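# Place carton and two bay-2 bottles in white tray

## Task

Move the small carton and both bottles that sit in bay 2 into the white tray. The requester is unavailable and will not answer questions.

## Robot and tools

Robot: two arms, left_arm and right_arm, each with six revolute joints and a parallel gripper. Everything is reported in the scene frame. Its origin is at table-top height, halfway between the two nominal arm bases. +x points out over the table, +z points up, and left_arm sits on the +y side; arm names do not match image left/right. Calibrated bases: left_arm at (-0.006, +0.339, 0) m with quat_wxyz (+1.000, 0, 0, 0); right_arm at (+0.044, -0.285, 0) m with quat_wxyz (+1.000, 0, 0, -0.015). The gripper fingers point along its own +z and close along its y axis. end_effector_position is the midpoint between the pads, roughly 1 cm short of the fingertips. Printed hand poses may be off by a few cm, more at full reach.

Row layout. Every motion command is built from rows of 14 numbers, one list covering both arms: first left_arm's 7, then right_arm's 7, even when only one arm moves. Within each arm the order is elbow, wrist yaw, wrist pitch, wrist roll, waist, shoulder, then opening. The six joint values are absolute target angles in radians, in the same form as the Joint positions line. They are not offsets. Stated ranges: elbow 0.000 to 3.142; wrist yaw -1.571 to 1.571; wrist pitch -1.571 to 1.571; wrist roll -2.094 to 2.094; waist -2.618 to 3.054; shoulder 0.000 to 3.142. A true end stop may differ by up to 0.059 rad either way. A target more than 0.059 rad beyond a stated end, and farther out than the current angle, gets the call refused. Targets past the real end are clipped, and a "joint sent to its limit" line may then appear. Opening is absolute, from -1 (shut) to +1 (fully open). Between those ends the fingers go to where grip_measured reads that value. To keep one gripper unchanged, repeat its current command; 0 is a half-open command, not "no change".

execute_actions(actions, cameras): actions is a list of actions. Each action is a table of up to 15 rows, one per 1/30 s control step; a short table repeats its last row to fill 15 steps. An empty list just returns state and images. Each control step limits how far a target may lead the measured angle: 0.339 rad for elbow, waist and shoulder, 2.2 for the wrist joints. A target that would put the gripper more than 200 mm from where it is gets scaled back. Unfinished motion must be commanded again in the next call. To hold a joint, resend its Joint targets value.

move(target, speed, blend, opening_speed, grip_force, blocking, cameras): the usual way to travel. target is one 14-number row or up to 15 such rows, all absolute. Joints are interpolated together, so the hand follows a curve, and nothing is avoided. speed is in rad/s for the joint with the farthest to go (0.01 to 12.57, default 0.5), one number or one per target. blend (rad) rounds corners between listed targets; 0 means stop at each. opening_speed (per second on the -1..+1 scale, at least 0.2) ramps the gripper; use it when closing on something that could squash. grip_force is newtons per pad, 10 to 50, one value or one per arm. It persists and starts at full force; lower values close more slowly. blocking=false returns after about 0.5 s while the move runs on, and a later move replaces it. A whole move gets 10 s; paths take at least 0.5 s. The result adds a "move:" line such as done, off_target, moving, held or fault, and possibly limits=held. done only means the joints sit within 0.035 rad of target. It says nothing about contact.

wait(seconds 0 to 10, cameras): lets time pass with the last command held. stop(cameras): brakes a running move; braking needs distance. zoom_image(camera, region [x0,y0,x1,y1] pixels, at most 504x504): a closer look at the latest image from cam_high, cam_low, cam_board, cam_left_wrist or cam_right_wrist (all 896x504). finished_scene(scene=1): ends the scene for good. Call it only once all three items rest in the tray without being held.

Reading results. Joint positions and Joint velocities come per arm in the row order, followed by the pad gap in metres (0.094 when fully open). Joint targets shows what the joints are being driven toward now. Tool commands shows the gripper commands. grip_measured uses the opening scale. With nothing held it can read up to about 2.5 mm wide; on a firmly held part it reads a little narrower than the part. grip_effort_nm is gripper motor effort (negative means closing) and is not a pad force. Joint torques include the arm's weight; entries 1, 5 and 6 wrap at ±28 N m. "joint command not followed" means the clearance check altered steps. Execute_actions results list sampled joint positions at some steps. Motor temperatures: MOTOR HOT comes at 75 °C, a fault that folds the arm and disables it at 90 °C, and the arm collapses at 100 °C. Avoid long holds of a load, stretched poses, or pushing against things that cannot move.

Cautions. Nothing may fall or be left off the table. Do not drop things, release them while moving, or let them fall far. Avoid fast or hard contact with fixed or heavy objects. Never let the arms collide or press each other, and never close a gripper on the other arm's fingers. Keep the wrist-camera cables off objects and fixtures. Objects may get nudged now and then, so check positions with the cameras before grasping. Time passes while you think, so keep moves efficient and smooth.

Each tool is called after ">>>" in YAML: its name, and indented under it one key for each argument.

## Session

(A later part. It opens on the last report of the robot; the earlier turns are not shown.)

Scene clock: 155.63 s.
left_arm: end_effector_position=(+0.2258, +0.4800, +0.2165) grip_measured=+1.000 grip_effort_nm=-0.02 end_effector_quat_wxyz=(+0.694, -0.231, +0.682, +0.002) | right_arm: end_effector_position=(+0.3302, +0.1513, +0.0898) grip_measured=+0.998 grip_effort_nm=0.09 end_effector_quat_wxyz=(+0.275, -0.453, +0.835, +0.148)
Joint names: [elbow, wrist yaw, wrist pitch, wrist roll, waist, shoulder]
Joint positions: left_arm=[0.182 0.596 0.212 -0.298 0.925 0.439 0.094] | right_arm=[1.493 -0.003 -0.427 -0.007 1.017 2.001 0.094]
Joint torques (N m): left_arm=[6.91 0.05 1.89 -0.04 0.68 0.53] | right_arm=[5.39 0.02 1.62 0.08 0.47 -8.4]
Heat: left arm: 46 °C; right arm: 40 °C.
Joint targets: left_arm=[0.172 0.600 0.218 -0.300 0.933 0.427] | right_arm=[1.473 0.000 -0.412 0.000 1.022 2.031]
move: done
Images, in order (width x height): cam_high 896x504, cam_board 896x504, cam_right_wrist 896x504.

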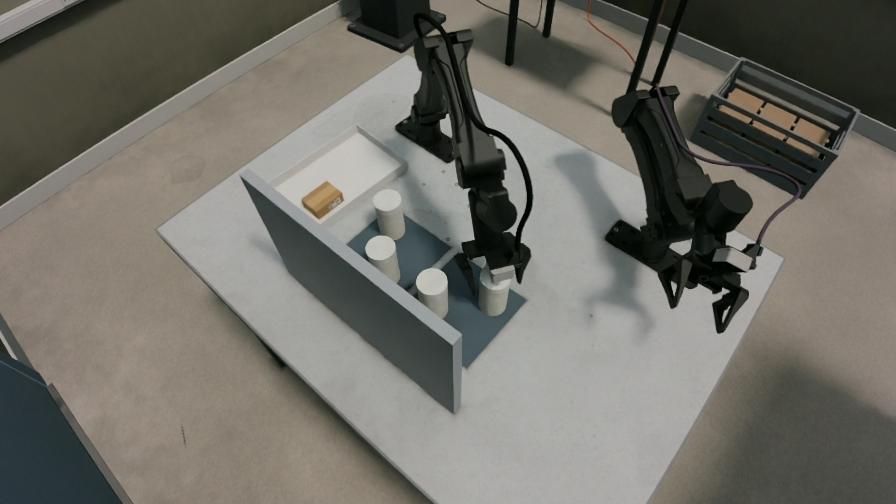

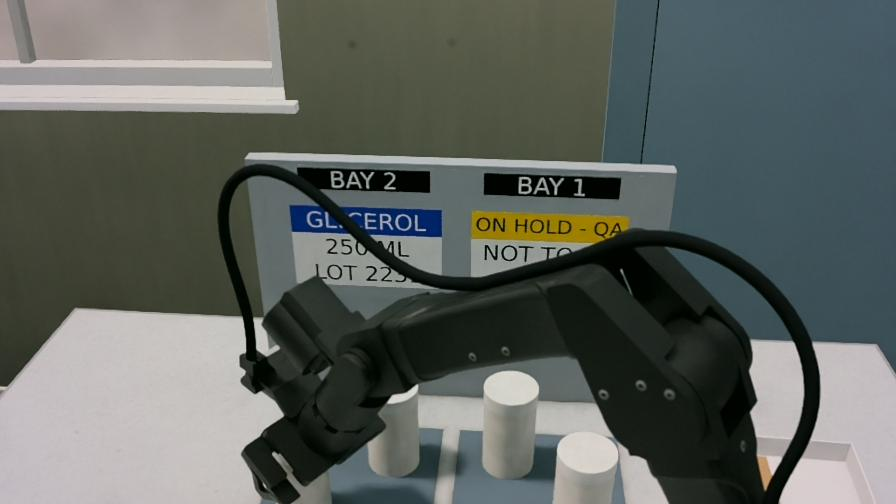

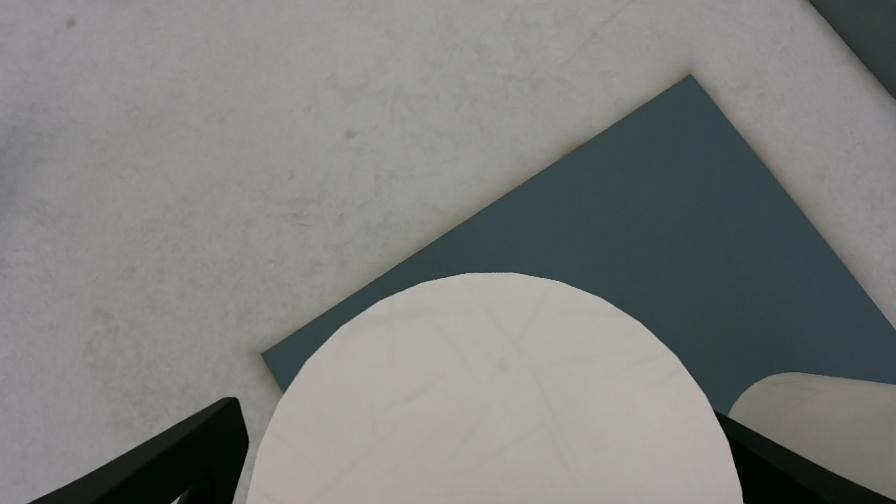

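>>> move:
  target: [0.172,0.6,0.218,-0.3,0.933,0.427,1,1.473,0,-0.412,0,1.008,2.031,1]
  speed: 0.2
  cameras: ["cam_right_wrist"]

>>> move:
  target: [0.172,0.6,0.218,-0.3,0.933,0.427,1,1.473,0,-0.412,0,1.008,2.031,0.0]
  grip_force: 30
  opening_speed: 0.5
  cameras: ["cam_high","cam_right_wrist"]

Scene clock: 159.23 s.
left_arm: end_effector_position=(+0.2258, +0.4800, +0.2165) grip_measured=+1.000 grip_effort_nm=-0.02 end_effector_quat_wxyz=(+0.694, -0.231, +0.682, +0.002) | right_arm: end_effector_position=(+0.3304, +0.1513, +0.0899) grip_measured=+0.998 grip_effort_nm=0.09 end_effector_quat_wxyz=(+0.275, -0.453, +0.835, +0.148)
Joint names: [elbow, wrist yaw, wrist pitch, wrist roll, waist, shoulder]
Joint positions: left_arm=[0.182 0.596 0.212 -0.298 0.925 0.439 0.094] | right_arm=[1.493 -0.003 -0.427 -0.007 1.017 2.001 0.094]
Joint torques (N m): left_arm=[7.2 0.08 1.85 -0.05 0.59 0.49] | right_arm=[5.59 0.01 1.63 0.11 -0.81 -8.42]
Heat: left arm: 46 °C; right arm: 40 °C.
Joint targets: left_arm=[0.172 0.600 0.218 -0.300 0.933 0.427] | right_arm=[1.473 0.000 -0.412 0.000 1.008 2.031]
move: done
Images, in order (width x height): cam_right_wrist 896x504.

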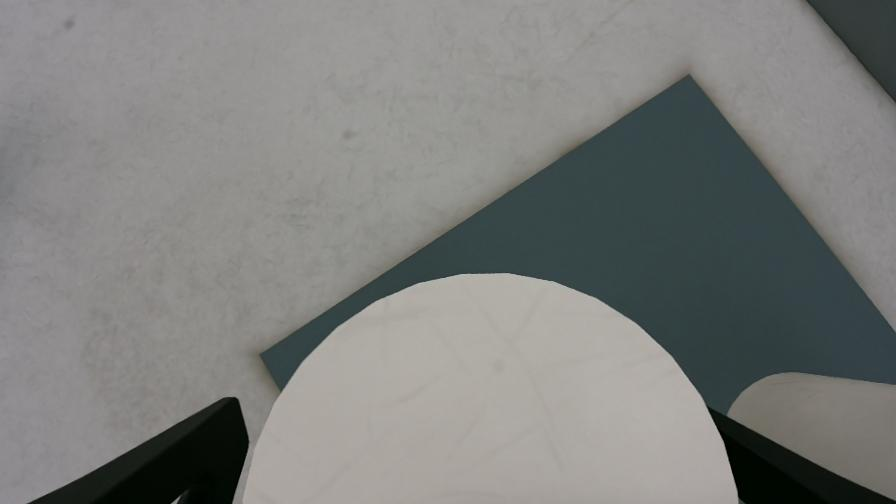

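Scene clock: 161.43 s.
left_arm: end_effector_position=(+0.2258, +0.4800, +0.2165) grip_measured=+1.000 grip_effort_nm=-0.02 end_effector_quat_wxyz=(+0.694, -0.231, +0.682, +0.002) | right_arm: end_effector_position=(+0.3315, +0.1506, +0.0899) grip_measured=+0.268 grip_effort_nm=-0.64 end_effector_quat_wxyz=(+0.275, -0.452, +0.836, +0.148)
Joint names: [elbow, wrist yaw, wrist pitch, wrist roll, waist, shoulder]
Joint positions: left_arm=[0.182 0.596 0.212 -0.298 0.925 0.439 0.094] | right_arm=[1.493 -0.002 -0.427 -0.007 1.014 2.001 0.06]
Joint torques (N m): left_arm=[6.97 0.1 1.88 -0.03 0.72 0.57] | right_arm=[5.35 0.02 1.62 0.1 -0.64 -8.42]
Heat: left arm: 46 °C; right arm: 40 °C.
Joint targets: left_arm=[0.172 0.600 0.218 -0.300 0.933 0.427] | right_arm=[1.473 0.000 -0.412 0.000 1.008 2.031]
grip_force (N): 30, 30
move: done
Images, in order (width x height): cam_high 896x504, cam_right_wrist 896x504.

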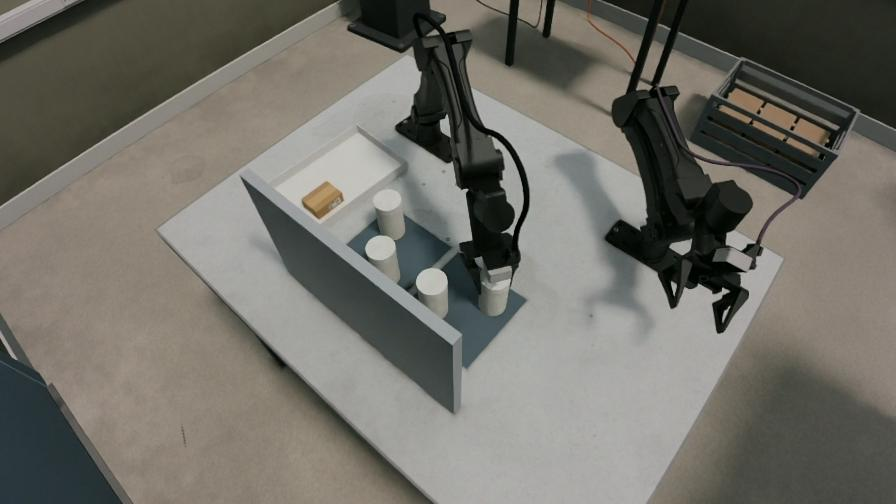

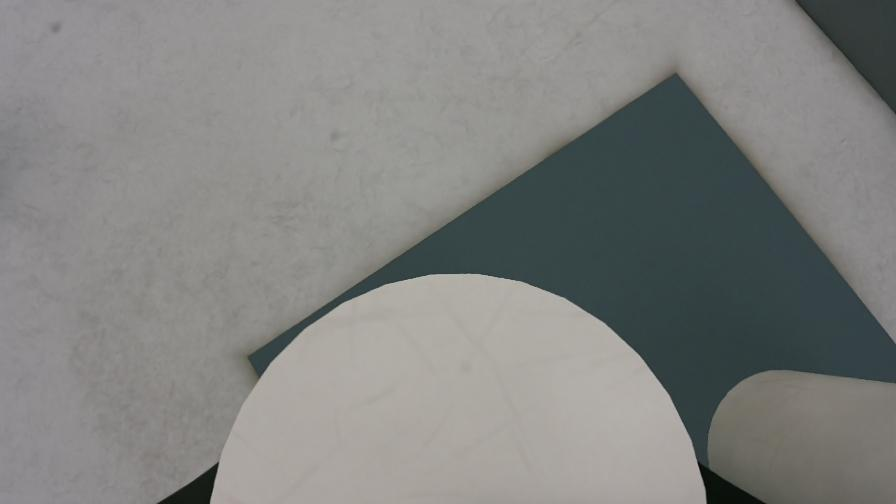

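>>> move:
  target:
    - [0.172,0.6,0.218,-0.3,0.933,0.427,1,1.6,0,-0.55,0,1.012,1.985,0.0]
    - [0.172,0.6,0.218,-0.3,0.933,0.427,1,1.65,0,-1.09,0,1.0,1.489,0.0]
    - [0.172,0.6,0.218,-0.3,0.933,0.427,1,1.28,0,-1.1,0,-0.155,1.095,0]
  speed: [0.25,0.5,0.6]
  blend: [0.05,0.05,0]

Scene clock: 171.67 s.
left_arm: end_effector_position=(+0.2258, +0.4800, +0.2165) grip_measured=+1.000 grip_effort_nm=-0.02 end_effector_quat_wxyz=(+0.694, -0.231, +0.682, +0.002) | right_arm: end_effector_position=(+0.3225, -0.3353, +0.2553) grip_measured=+0.268 grip_effort_nm=-0.65 end_effector_quat_wxyz=(+0.308, +0.083, +0.947, -0.030)
Joint names: [elbow, wrist yaw, wrist pitch, wrist roll, waist, shoulder]
Joint positions: left_arm=[0.182 0.596 0.212 -0.298 0.925 0.439 0.094] | right_arm=[1.296 0.001 -1.117 -0.007 -0.151 1.121 0.06]
Joint torques (N m): left_arm=[7.3 0.02 1.88 -0.02 0.69 0.58] | right_arm=[5.48 -0.03 1.62 0.07 -0.39 -4.56]
Heat: left arm: 46 °C; right arm: 40 °C.
Joint targets: left_arm=[0.172 0.600 0.218 -0.300 0.933 0.427] | right_arm=[1.280 0.000 -1.100 0.000 -0.155 1.095]
grip_force (N): 30, 30
move: done

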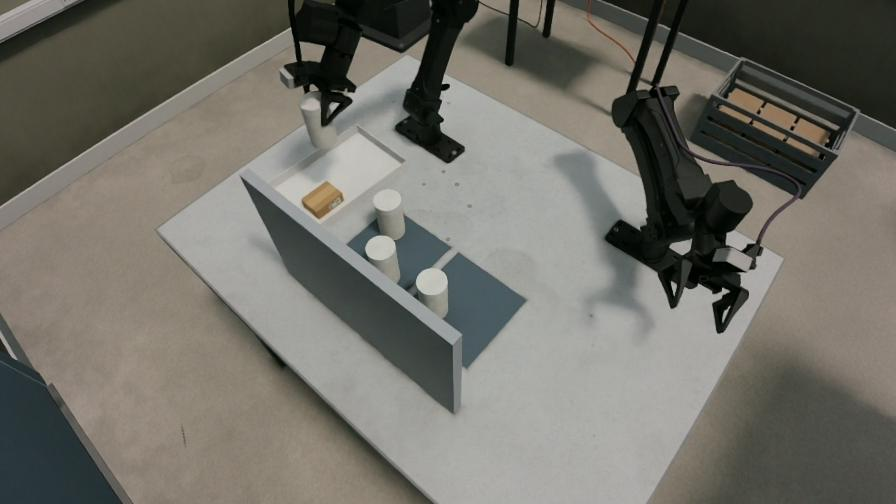

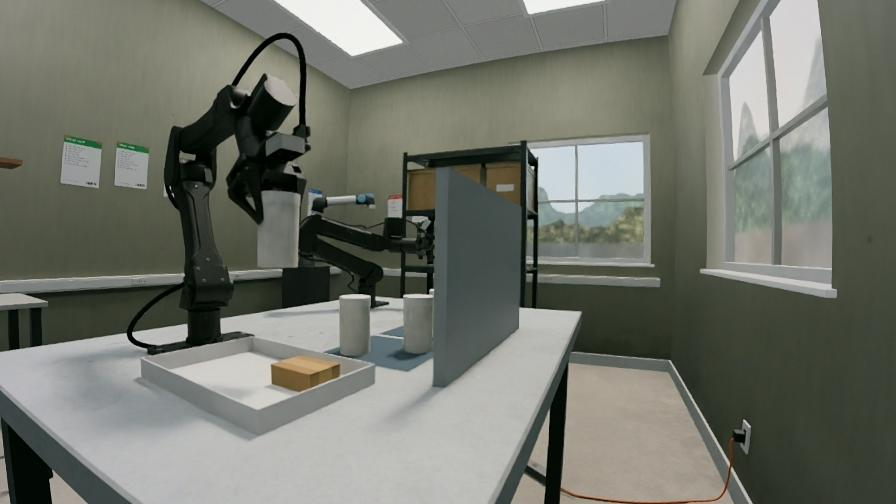

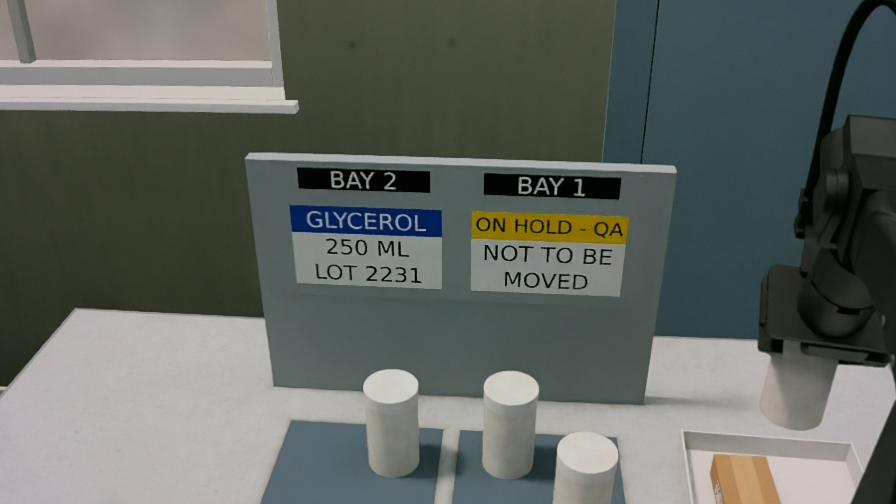

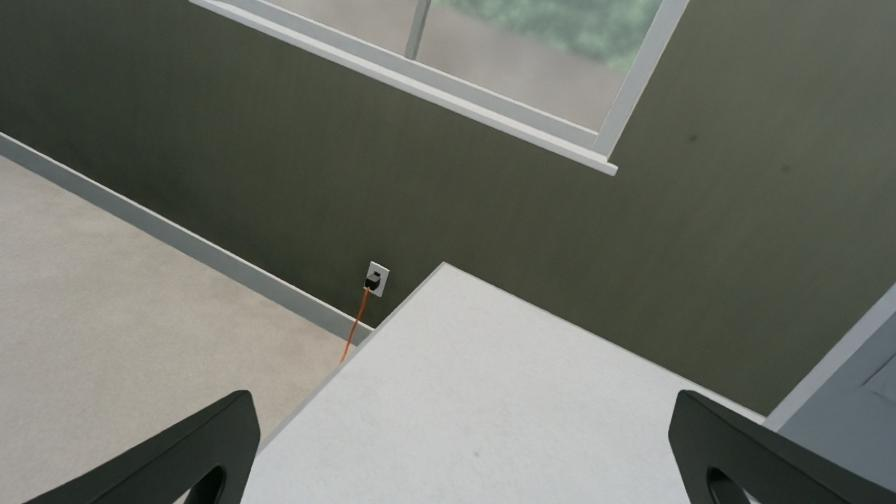

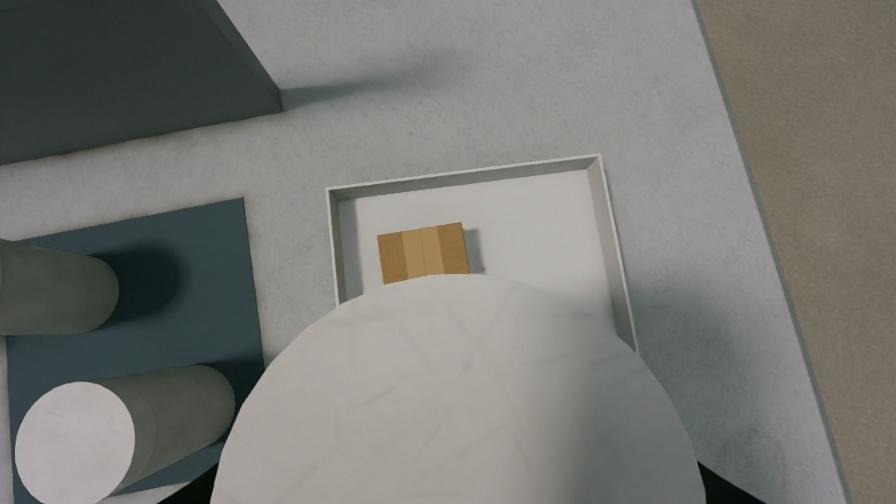

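>>> move:
  target: [0.172,0.6,0.218,-0.3,0.933,0.427,1,0.715,0,-0.578,0,-0.255,1.06,0]
  speed: 0.35

Scene clock: 178.27 s.
left_arm: end_effector_position=(+0.2258, +0.4800, +0.2165) grip_measured=+1.000 grip_effort_nm=-0.02 end_effector_quat_wxyz=(+0.694, -0.231, +0.682, +0.002) | right_arm: end_effector_position=(+0.3225, -0.3641, +0.1178) grip_measured=+0.268 grip_effort_nm=-0.65 end_effector_quat_wxyz=(+0.296, +0.130, +0.945, -0.043)
Joint names: [elbow, wrist yaw, wrist pitch, wrist roll, waist, shoulder]
Joint positions: left_arm=[0.182 0.596 0.212 -0.298 0.925 0.439 0.094] | right_arm=[0.731 0.001 -0.611 -0.006 -0.249 1.083 0.06]
Joint torques (N m): left_arm=[7.09 0.03 1.86 -0.04 0.68 0.58] | right_arm=[5.83 -0.01 1.8 0.09 -0.62 -4.45]
Heat: left arm: 46 °C; right arm: 39 °C.
Joint targets: left_arm=[0.172 0.600 0.218 -0.300 0.933 0.427] | right_arm=[0.715 0.000 -0.578 0.000 -0.255 1.060]
grip_force (N): 30, 30
move: done

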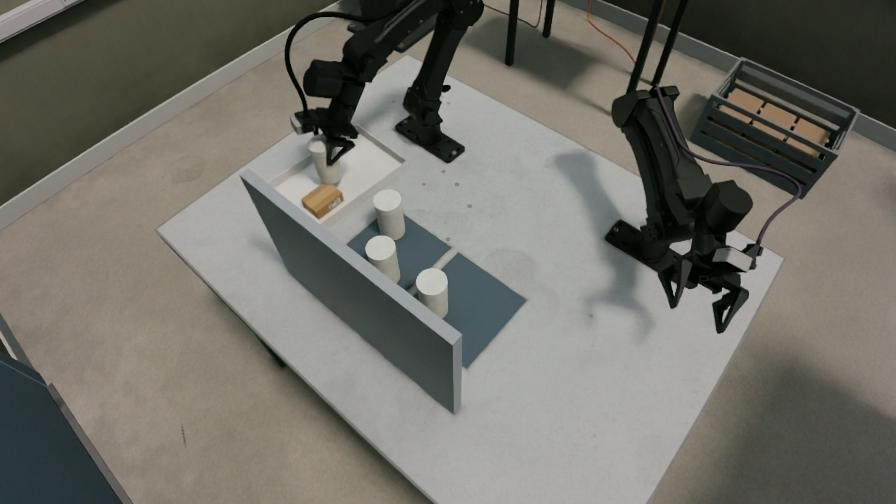

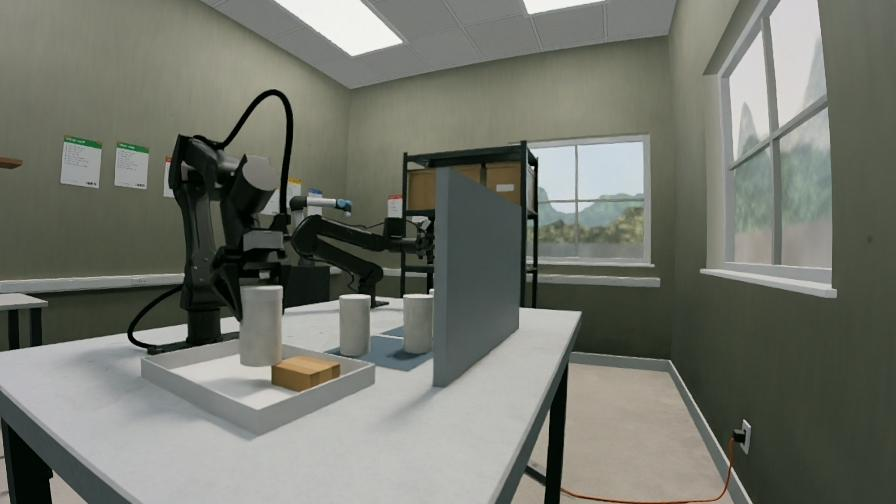

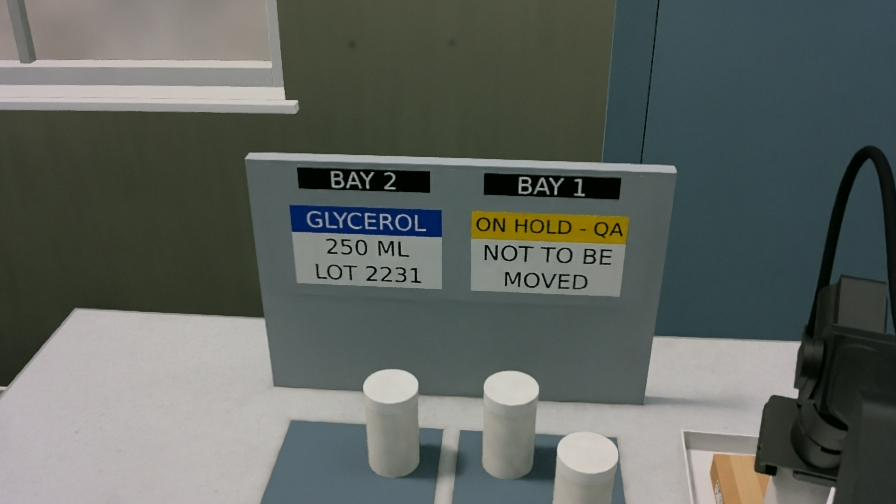

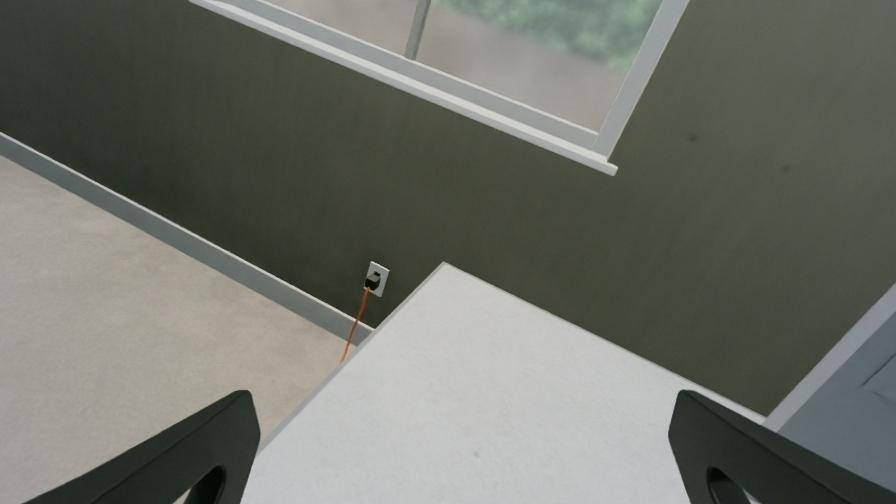

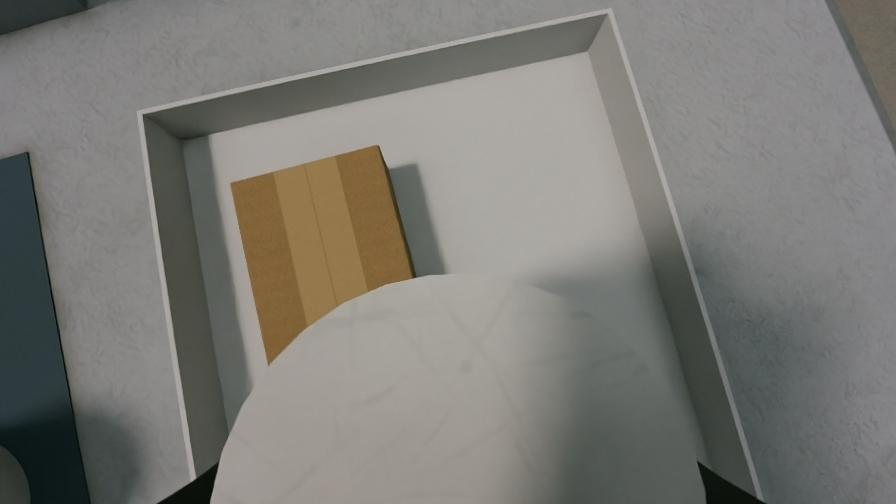

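>>> move:
  target:
    - [0.172,0.6,0.218,-0.3,0.933,0.427,1,0.715,0,-0.568,0,-0.34,1.05,0]
    - [0.172,0.6,0.218,-0.3,0.933,0.427,1,0.613,0,-0.475,0,-0.34,1.03,0]
  speed: [0.3,0.15]

Scene clock: 185.00 s.
left_arm: end_effector_position=(+0.2258, +0.4800, +0.2165) grip_measured=+1.000 grip_effort_nm=-0.02 end_effector_quat_wxyz=(+0.694, -0.231, +0.682, +0.002) | right_arm: end_effector_position=(+0.3110, -0.3864, +0.0981) grip_measured=+0.268 grip_effort_nm=-0.65 end_effector_quat_wxyz=(+0.304, +0.170, +0.936, -0.058)
Joint names: [elbow, wrist yaw, wrist pitch, wrist roll, waist, shoulder]
Joint positions: left_arm=[0.182 0.596 0.212 -0.298 0.925 0.439 0.094] | right_arm=[0.628 0.001 -0.509 -0.006 -0.335 1.06 0.06]
Joint torques (N m): left_arm=[7.17 0.07 1.87 -0.02 0.39 0.64] | right_arm=[5.91 -0.01 1.84 0.06 -0.47 -4.78]
Heat: left arm: 46 °C; right arm: 39 °C.
Joint targets: left_arm=[0.172 0.600 0.218 -0.300 0.933 0.427] | right_arm=[0.613 0.000 -0.475 0.000 -0.340 1.030]
grip_force (N): 30, 30
move: done

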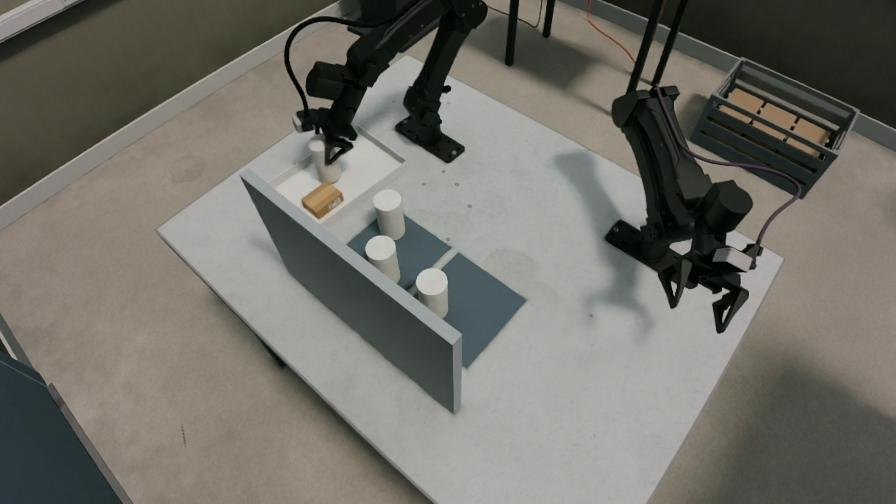

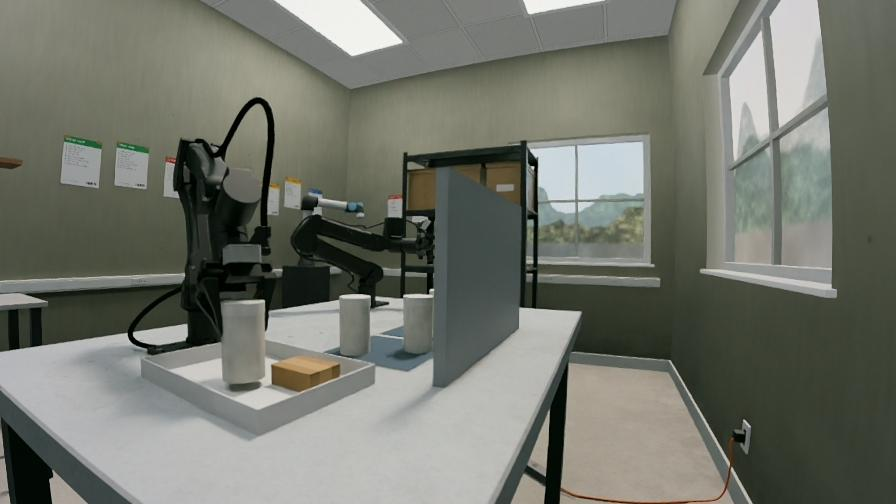

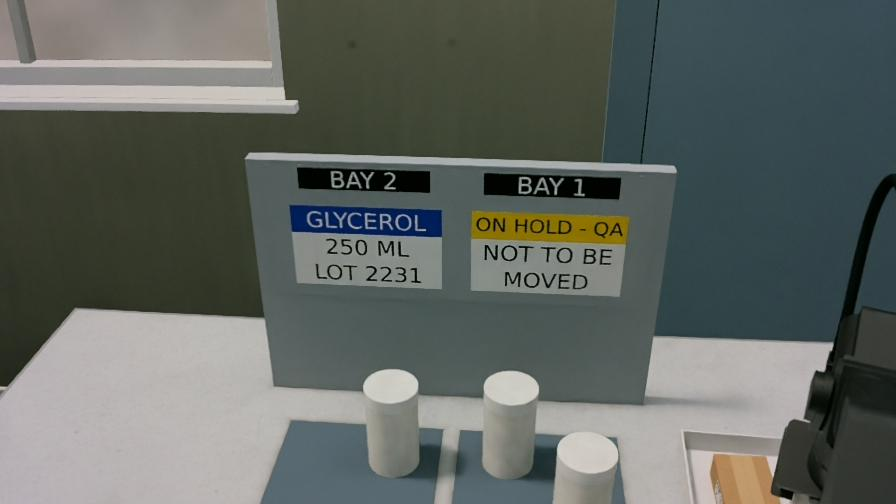

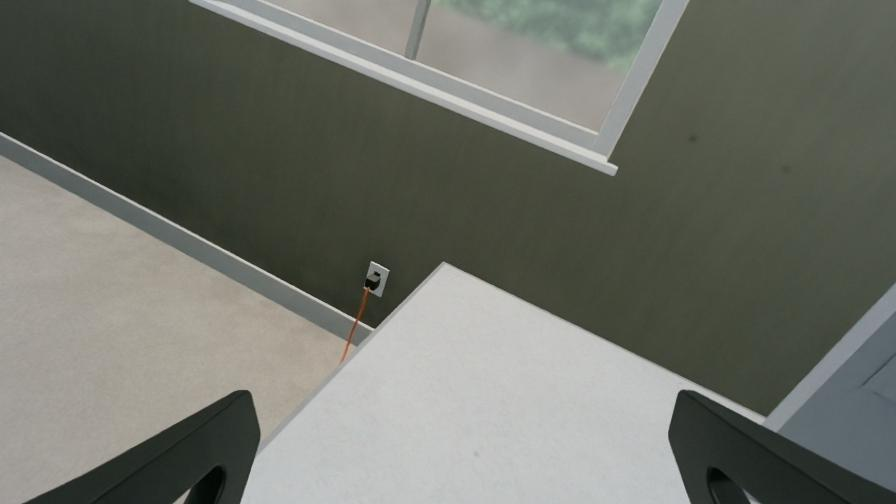

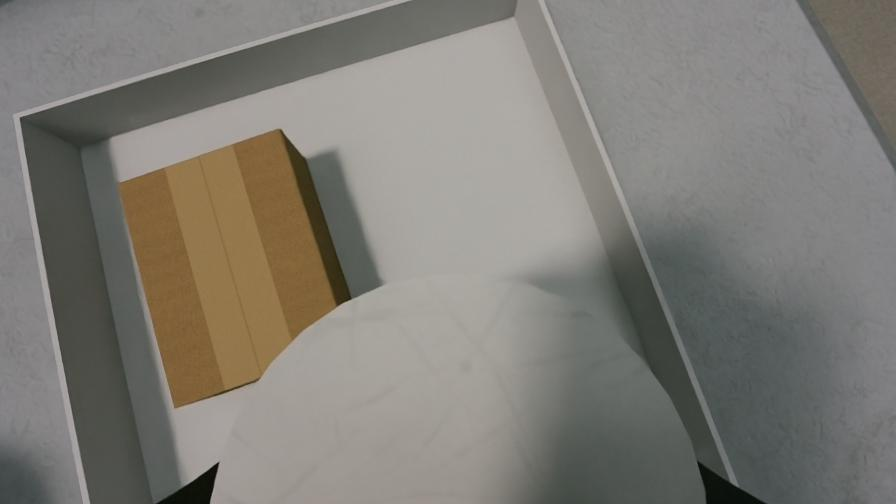

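>>> zoom_image:
  camera: "cam_low"
  region: [130, 280, 390, 440]

Scaled by 1.938 from the camera's 896x504 image, which has a finer 1280x720 frame.

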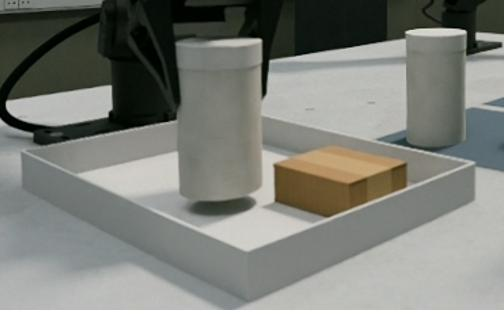

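>>> move:
  target: [0.172,0.6,0.218,-0.3,0.933,0.427,1,0.589,0,-0.451,0,-0.34,1.03,0]
  speed: 0.06
  cameras: ["cam_low"]

>>> zoom_image:
  camera: "cam_low"
  region: [130, 280, 390, 440]

Scene clock: 188.73 s.
left_arm: end_effector_position=(+0.2258, +0.4800, +0.2165) grip_measured=+1.000 grip_effort_nm=-0.02 end_effector_quat_wxyz=(+0.694, -0.231, +0.682, +0.002) | right_arm: end_effector_position=(+0.3100, -0.3860, +0.0928) grip_measured=+0.268 grip_effort_nm=-0.65 end_effector_quat_wxyz=(+0.305, +0.170, +0.935, -0.058)
Joint names: [elbow, wrist yaw, wrist pitch, wrist roll, waist, shoulder]
Joint positions: left_arm=[0.182 0.596 0.212 -0.298 0.925 0.439 0.094] | right_arm=[0.605 0.001 -0.485 -0.006 -0.335 1.059 0.06]
Joint torques (N m): left_arm=[7.02 0.03 1.9 -0.04 0.51 0.4] | right_arm=[5.89 -0.02 1.85 0.07 -0.39 -4.66]
Heat: left arm: 46 °C; right arm: 39 °C.
Joint targets: left_arm=[0.172 0.600 0.218 -0.300 0.933 0.427] | right_arm=[0.589 0.000 -0.451 0.000 -0.340 1.030]
grip_force (N): 30, 30
move: done
Images, in order (width x height): cam_low 896x504.

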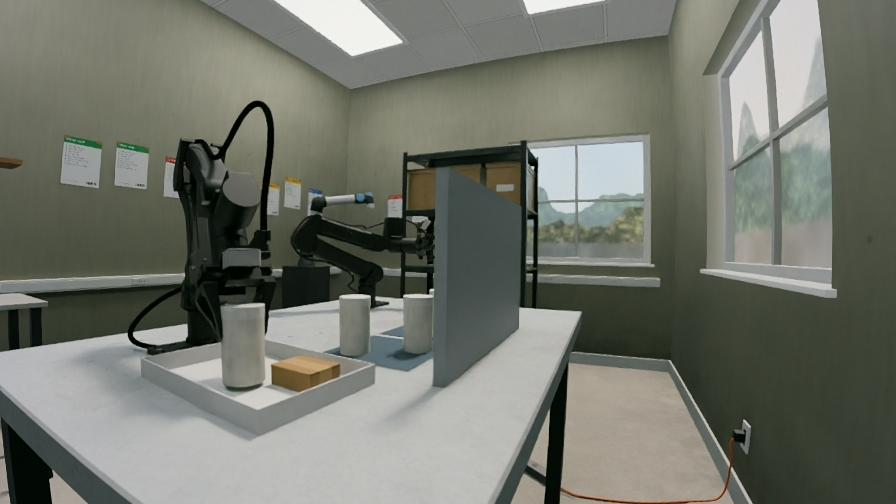

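Scaled by 1.938 from the camera's 896x504 image, which has a finer 1280x720 frame.

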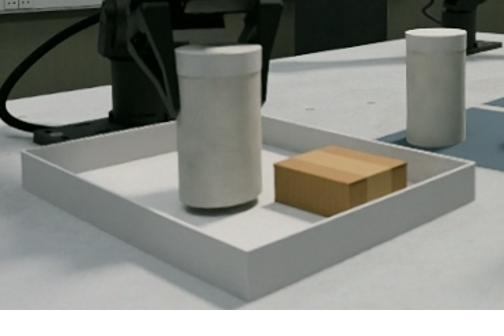

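>>> move:
  target: [0.172,0.6,0.218,-0.3,0.933,0.427,1,0.574,0,-0.436,0,-0.34,1.03,0]
  speed: 0.05
  cameras: ["cam_low"]

>>> zoom_image:
  camera: "cam_low"
  region: [200, 290, 290, 410]

Scene clock: 190.63 s.
left_arm: end_effector_position=(+0.2258, +0.4800, +0.2165) grip_measured=+1.000 grip_effort_nm=-0.02 end_effector_quat_wxyz=(+0.694, -0.231, +0.682, +0.002) | right_arm: end_effector_position=(+0.3092, -0.3858, +0.0892) grip_measured=+0.268 grip_effort_nm=-0.65 end_effector_quat_wxyz=(+0.305, +0.170, +0.935, -0.058)
Joint names: [elbow, wrist yaw, wrist pitch, wrist roll, waist, shoulder]
Joint positions: left_arm=[0.182 0.596 0.212 -0.298 0.925 0.439 0.094] | right_arm=[0.59 0.001 -0.471 -0.006 -0.335 1.059 0.06]
Joint torques (N m): left_arm=[7.01 0.05 1.91 -0.02 0.43 0.36] | right_arm=[5.81 -0.02 1.86 0.07 -0.49 -4.57]
Heat: left arm: 46 °C; right arm: 39 °C.
Joint targets: left_arm=[0.172 0.600 0.218 -0.300 0.933 0.427] | right_arm=[0.574 0.000 -0.436 0.000 -0.340 1.030]
grip_force (N): 30, 30
move: done
Images, in order (width x height): cam_low 896x504.

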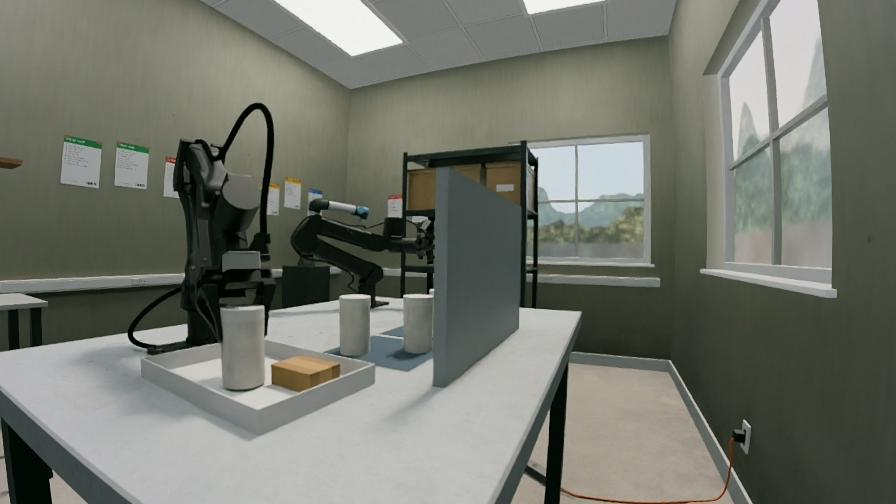

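Scaled by 4.200 from the camera's 896x504 image, which has a finer 1280x720 frame.

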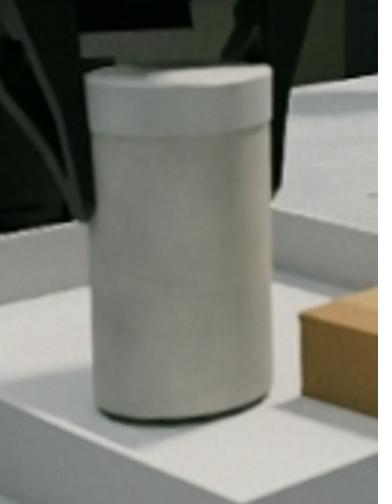

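>>> move:
  target: [0.172,0.6,0.218,-0.3,0.933,0.427,1,0.567,0,-0.429,0,-0.34,1.03,0]
  speed: 0.05
  cameras: ["cam_low"]

>>> zoom_image:
  camera: "cam_low"
  region: [200, 290, 290, 410]

Scene clock: 192.57 s.
left_arm: end_effector_position=(+0.2258, +0.4800, +0.2165) grip_measured=+1.000 grip_effort_nm=-0.02 end_effector_quat_wxyz=(+0.694, -0.231, +0.682, +0.002) | right_arm: end_effector_position=(+0.3105, -0.3862, +0.0902) grip_measured=+0.268 grip_effort_nm=-0.65 end_effector_quat_wxyz=(+0.308, +0.170, +0.934, -0.058)
Joint names: [elbow, wrist yaw, wrist pitch, wrist roll, waist, shoulder]
Joint positions: left_arm=[0.182 0.596 0.212 -0.298 0.925 0.439 0.094] | right_arm=[0.59 0.001 -0.464 -0.006 -0.335 1.059 0.06]
Joint torques (N m): left_arm=[7.13 0.06 1.92 -0.01 0.77 0.76] | right_arm=[5.22 -0.02 1.88 0.07 -0.51 -4.6]
Heat: left arm: 46 °C; right arm: 39 °C.
Joint targets: left_arm=[0.172 0.600 0.218 -0.300 0.933 0.427] | right_arm=[0.567 0.000 -0.429 0.000 -0.340 1.030]
grip_force (N): 30, 30
move: done
Images, in order (width x height): cam_low 896x504.

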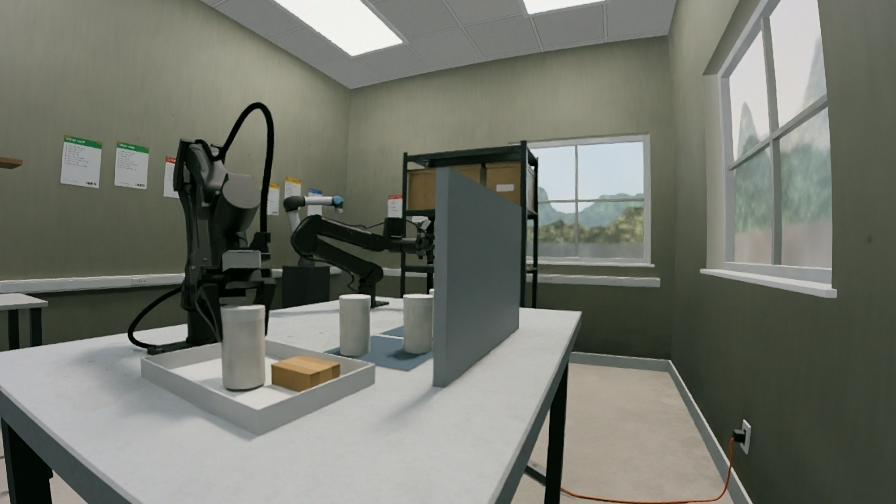

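Scaled by 4.200 from the camera's 896x504 image, which has a finer 1280x720 frame.

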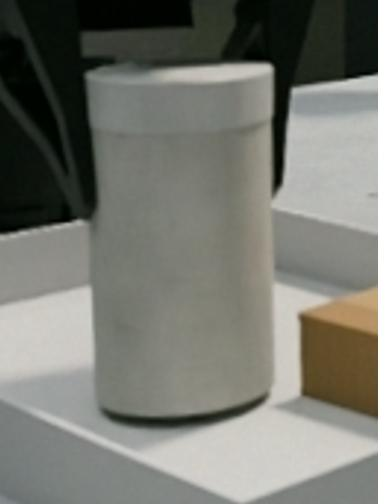

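>>> move:
  target: [0.172,0.6,0.218,-0.3,0.933,0.427,1,0.552,0,-0.428,0,-0.34,1.03,0]
  speed: 0.05
  cameras: ["cam_low"]

>>> zoom_image:
  camera: "cam_low"
  region: [200, 290, 290, 410]

Scene clock: 194.13 s.
left_arm: end_effector_position=(+0.2258, +0.4800, +0.2165) grip_measured=+1.000 grip_effort_nm=-0.02 end_effector_quat_wxyz=(+0.694, -0.231, +0.682, +0.002) | right_arm: end_effector_position=(+0.3078, -0.3852, +0.0854) grip_measured=+0.268 grip_effort_nm=-0.65 end_effector_quat_wxyz=(+0.305, +0.170, +0.935, -0.058)
Joint names: [elbow, wrist yaw, wrist pitch, wrist roll, waist, shoulder]
Joint positions: left_arm=[0.182 0.596 0.212 -0.298 0.925 0.439 0.094] | right_arm=[0.572 0.001 -0.455 -0.006 -0.335 1.055 0.06]
Joint torques (N m): left_arm=[7.02 0.04 1.89 -0.03 0.7 0.49] | right_arm=[5.55 -0.01 1.78 0.07 -0.36 -4.31]
Heat: left arm: 46 °C; right arm: 39 °C.
Joint targets: left_arm=[0.172 0.600 0.218 -0.300 0.933 0.427] | right_arm=[0.552 0.000 -0.428 0.000 -0.340 1.030]
grip_force (N): 30, 30
move: done
Images, in order (width x height): cam_low 896x504.

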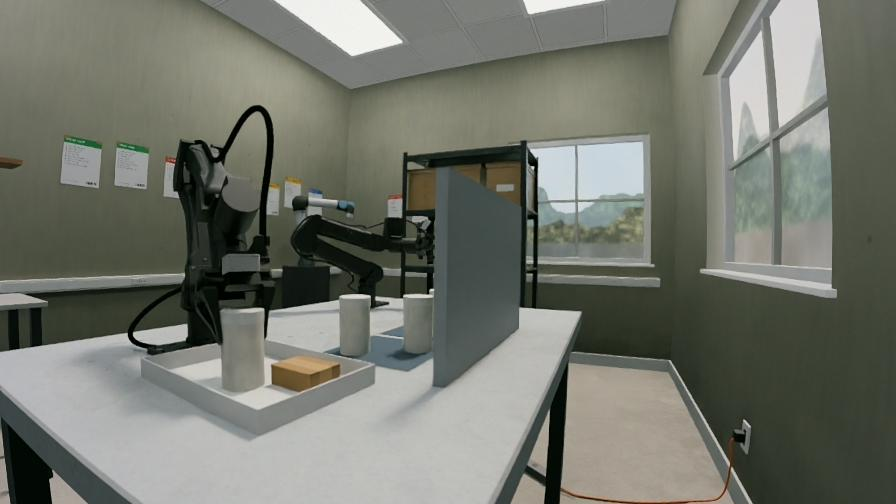

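Scaled by 4.200 from the camera's 896x504 image, which has a finer 1280x720 frame.

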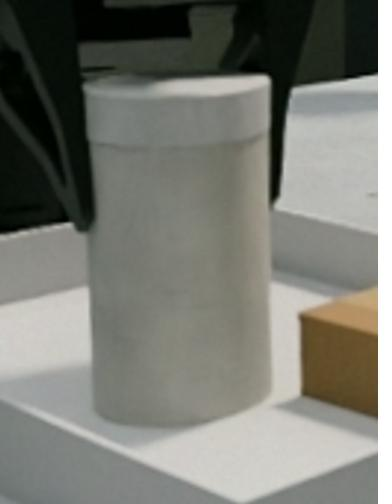

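>>> move:
  target:
    - [0.172,0.6,0.218,-0.3,0.933,0.427,1,0.556,0,-0.434,0,-0.34,1.03,0.9]
    - [0.172,0.6,0.218,-0.3,0.933,0.427,1,1.28,0,-1.1,0,-0.34,1.09,0.9]
  opening_speed: 0.6
  speed: [0.2,0.35]

Scene clock: 200.13 s.
left_arm: end_effector_position=(+0.2258, +0.4800, +0.2165) grip_measured=+1.000 grip_effort_nm=-0.02 end_effector_quat_wxyz=(+0.694, -0.231, +0.682, +0.002) | right_arm: end_effector_position=(+0.3035, -0.3835, +0.2518) grip_measured=+0.898 grip_effort_nm=0.10 end_effector_quat_wxyz=(+0.312, +0.170, +0.933, -0.059)
Joint names: [elbow, wrist yaw, wrist pitch, wrist roll, waist, shoulder]
Joint positions: left_arm=[0.182 0.596 0.212 -0.298 0.925 0.439 0.094] | right_arm=[1.249 0.001 -1.093 -0.006 -0.335 1.08 0.089]
Joint torques (N m): left_arm=[7.04 0.06 1.93 -0.04 0.65 0.65] | right_arm=[9.07 -0.01 1.38 0.06 -0.42 -1.61]
Heat: left arm: 46 °C; right arm: 40 °C.
Joint targets: left_arm=[0.172 0.600 0.218 -0.300 0.933 0.427] | right_arm=[1.280 0.000 -1.100 0.000 -0.340 1.090]
grip_force (N): 30, 30
move: done

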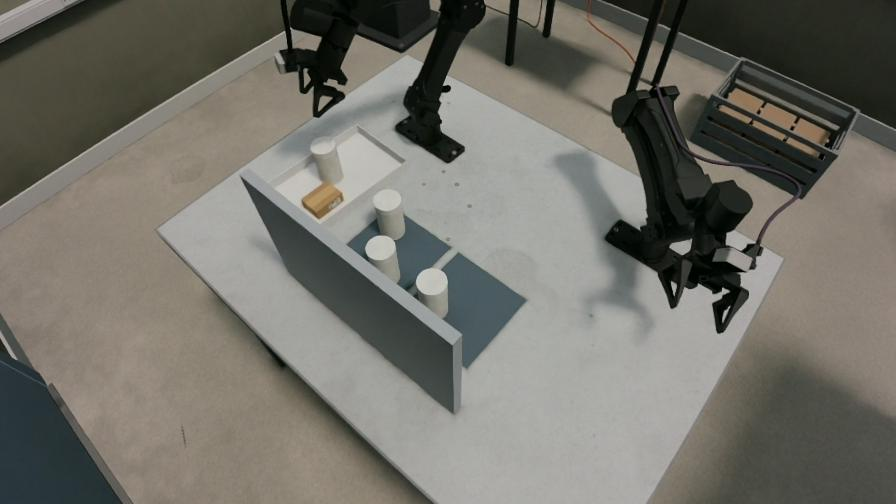

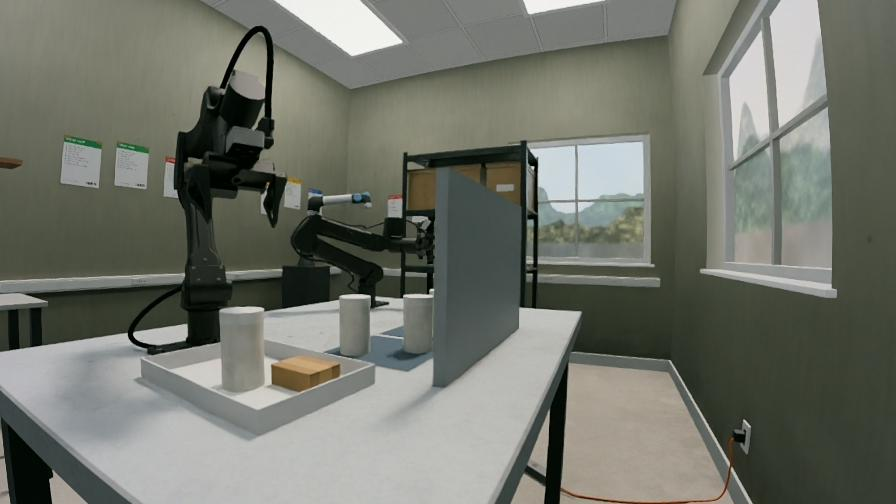

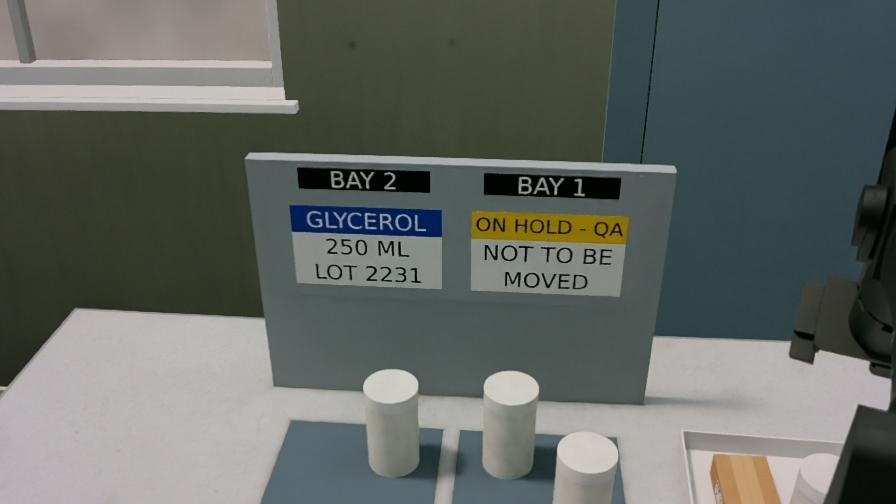

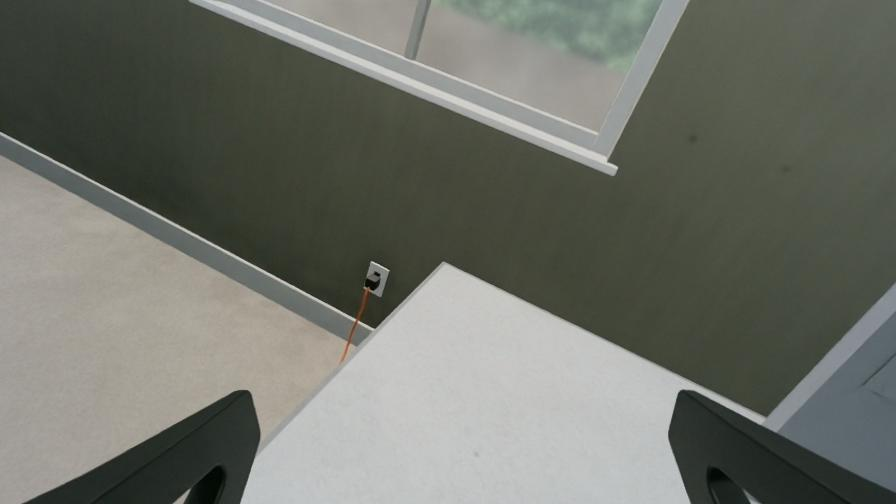

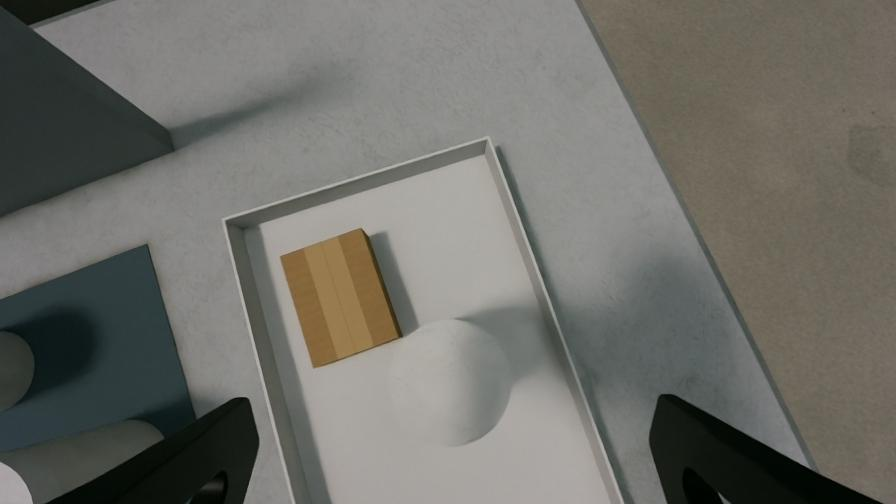

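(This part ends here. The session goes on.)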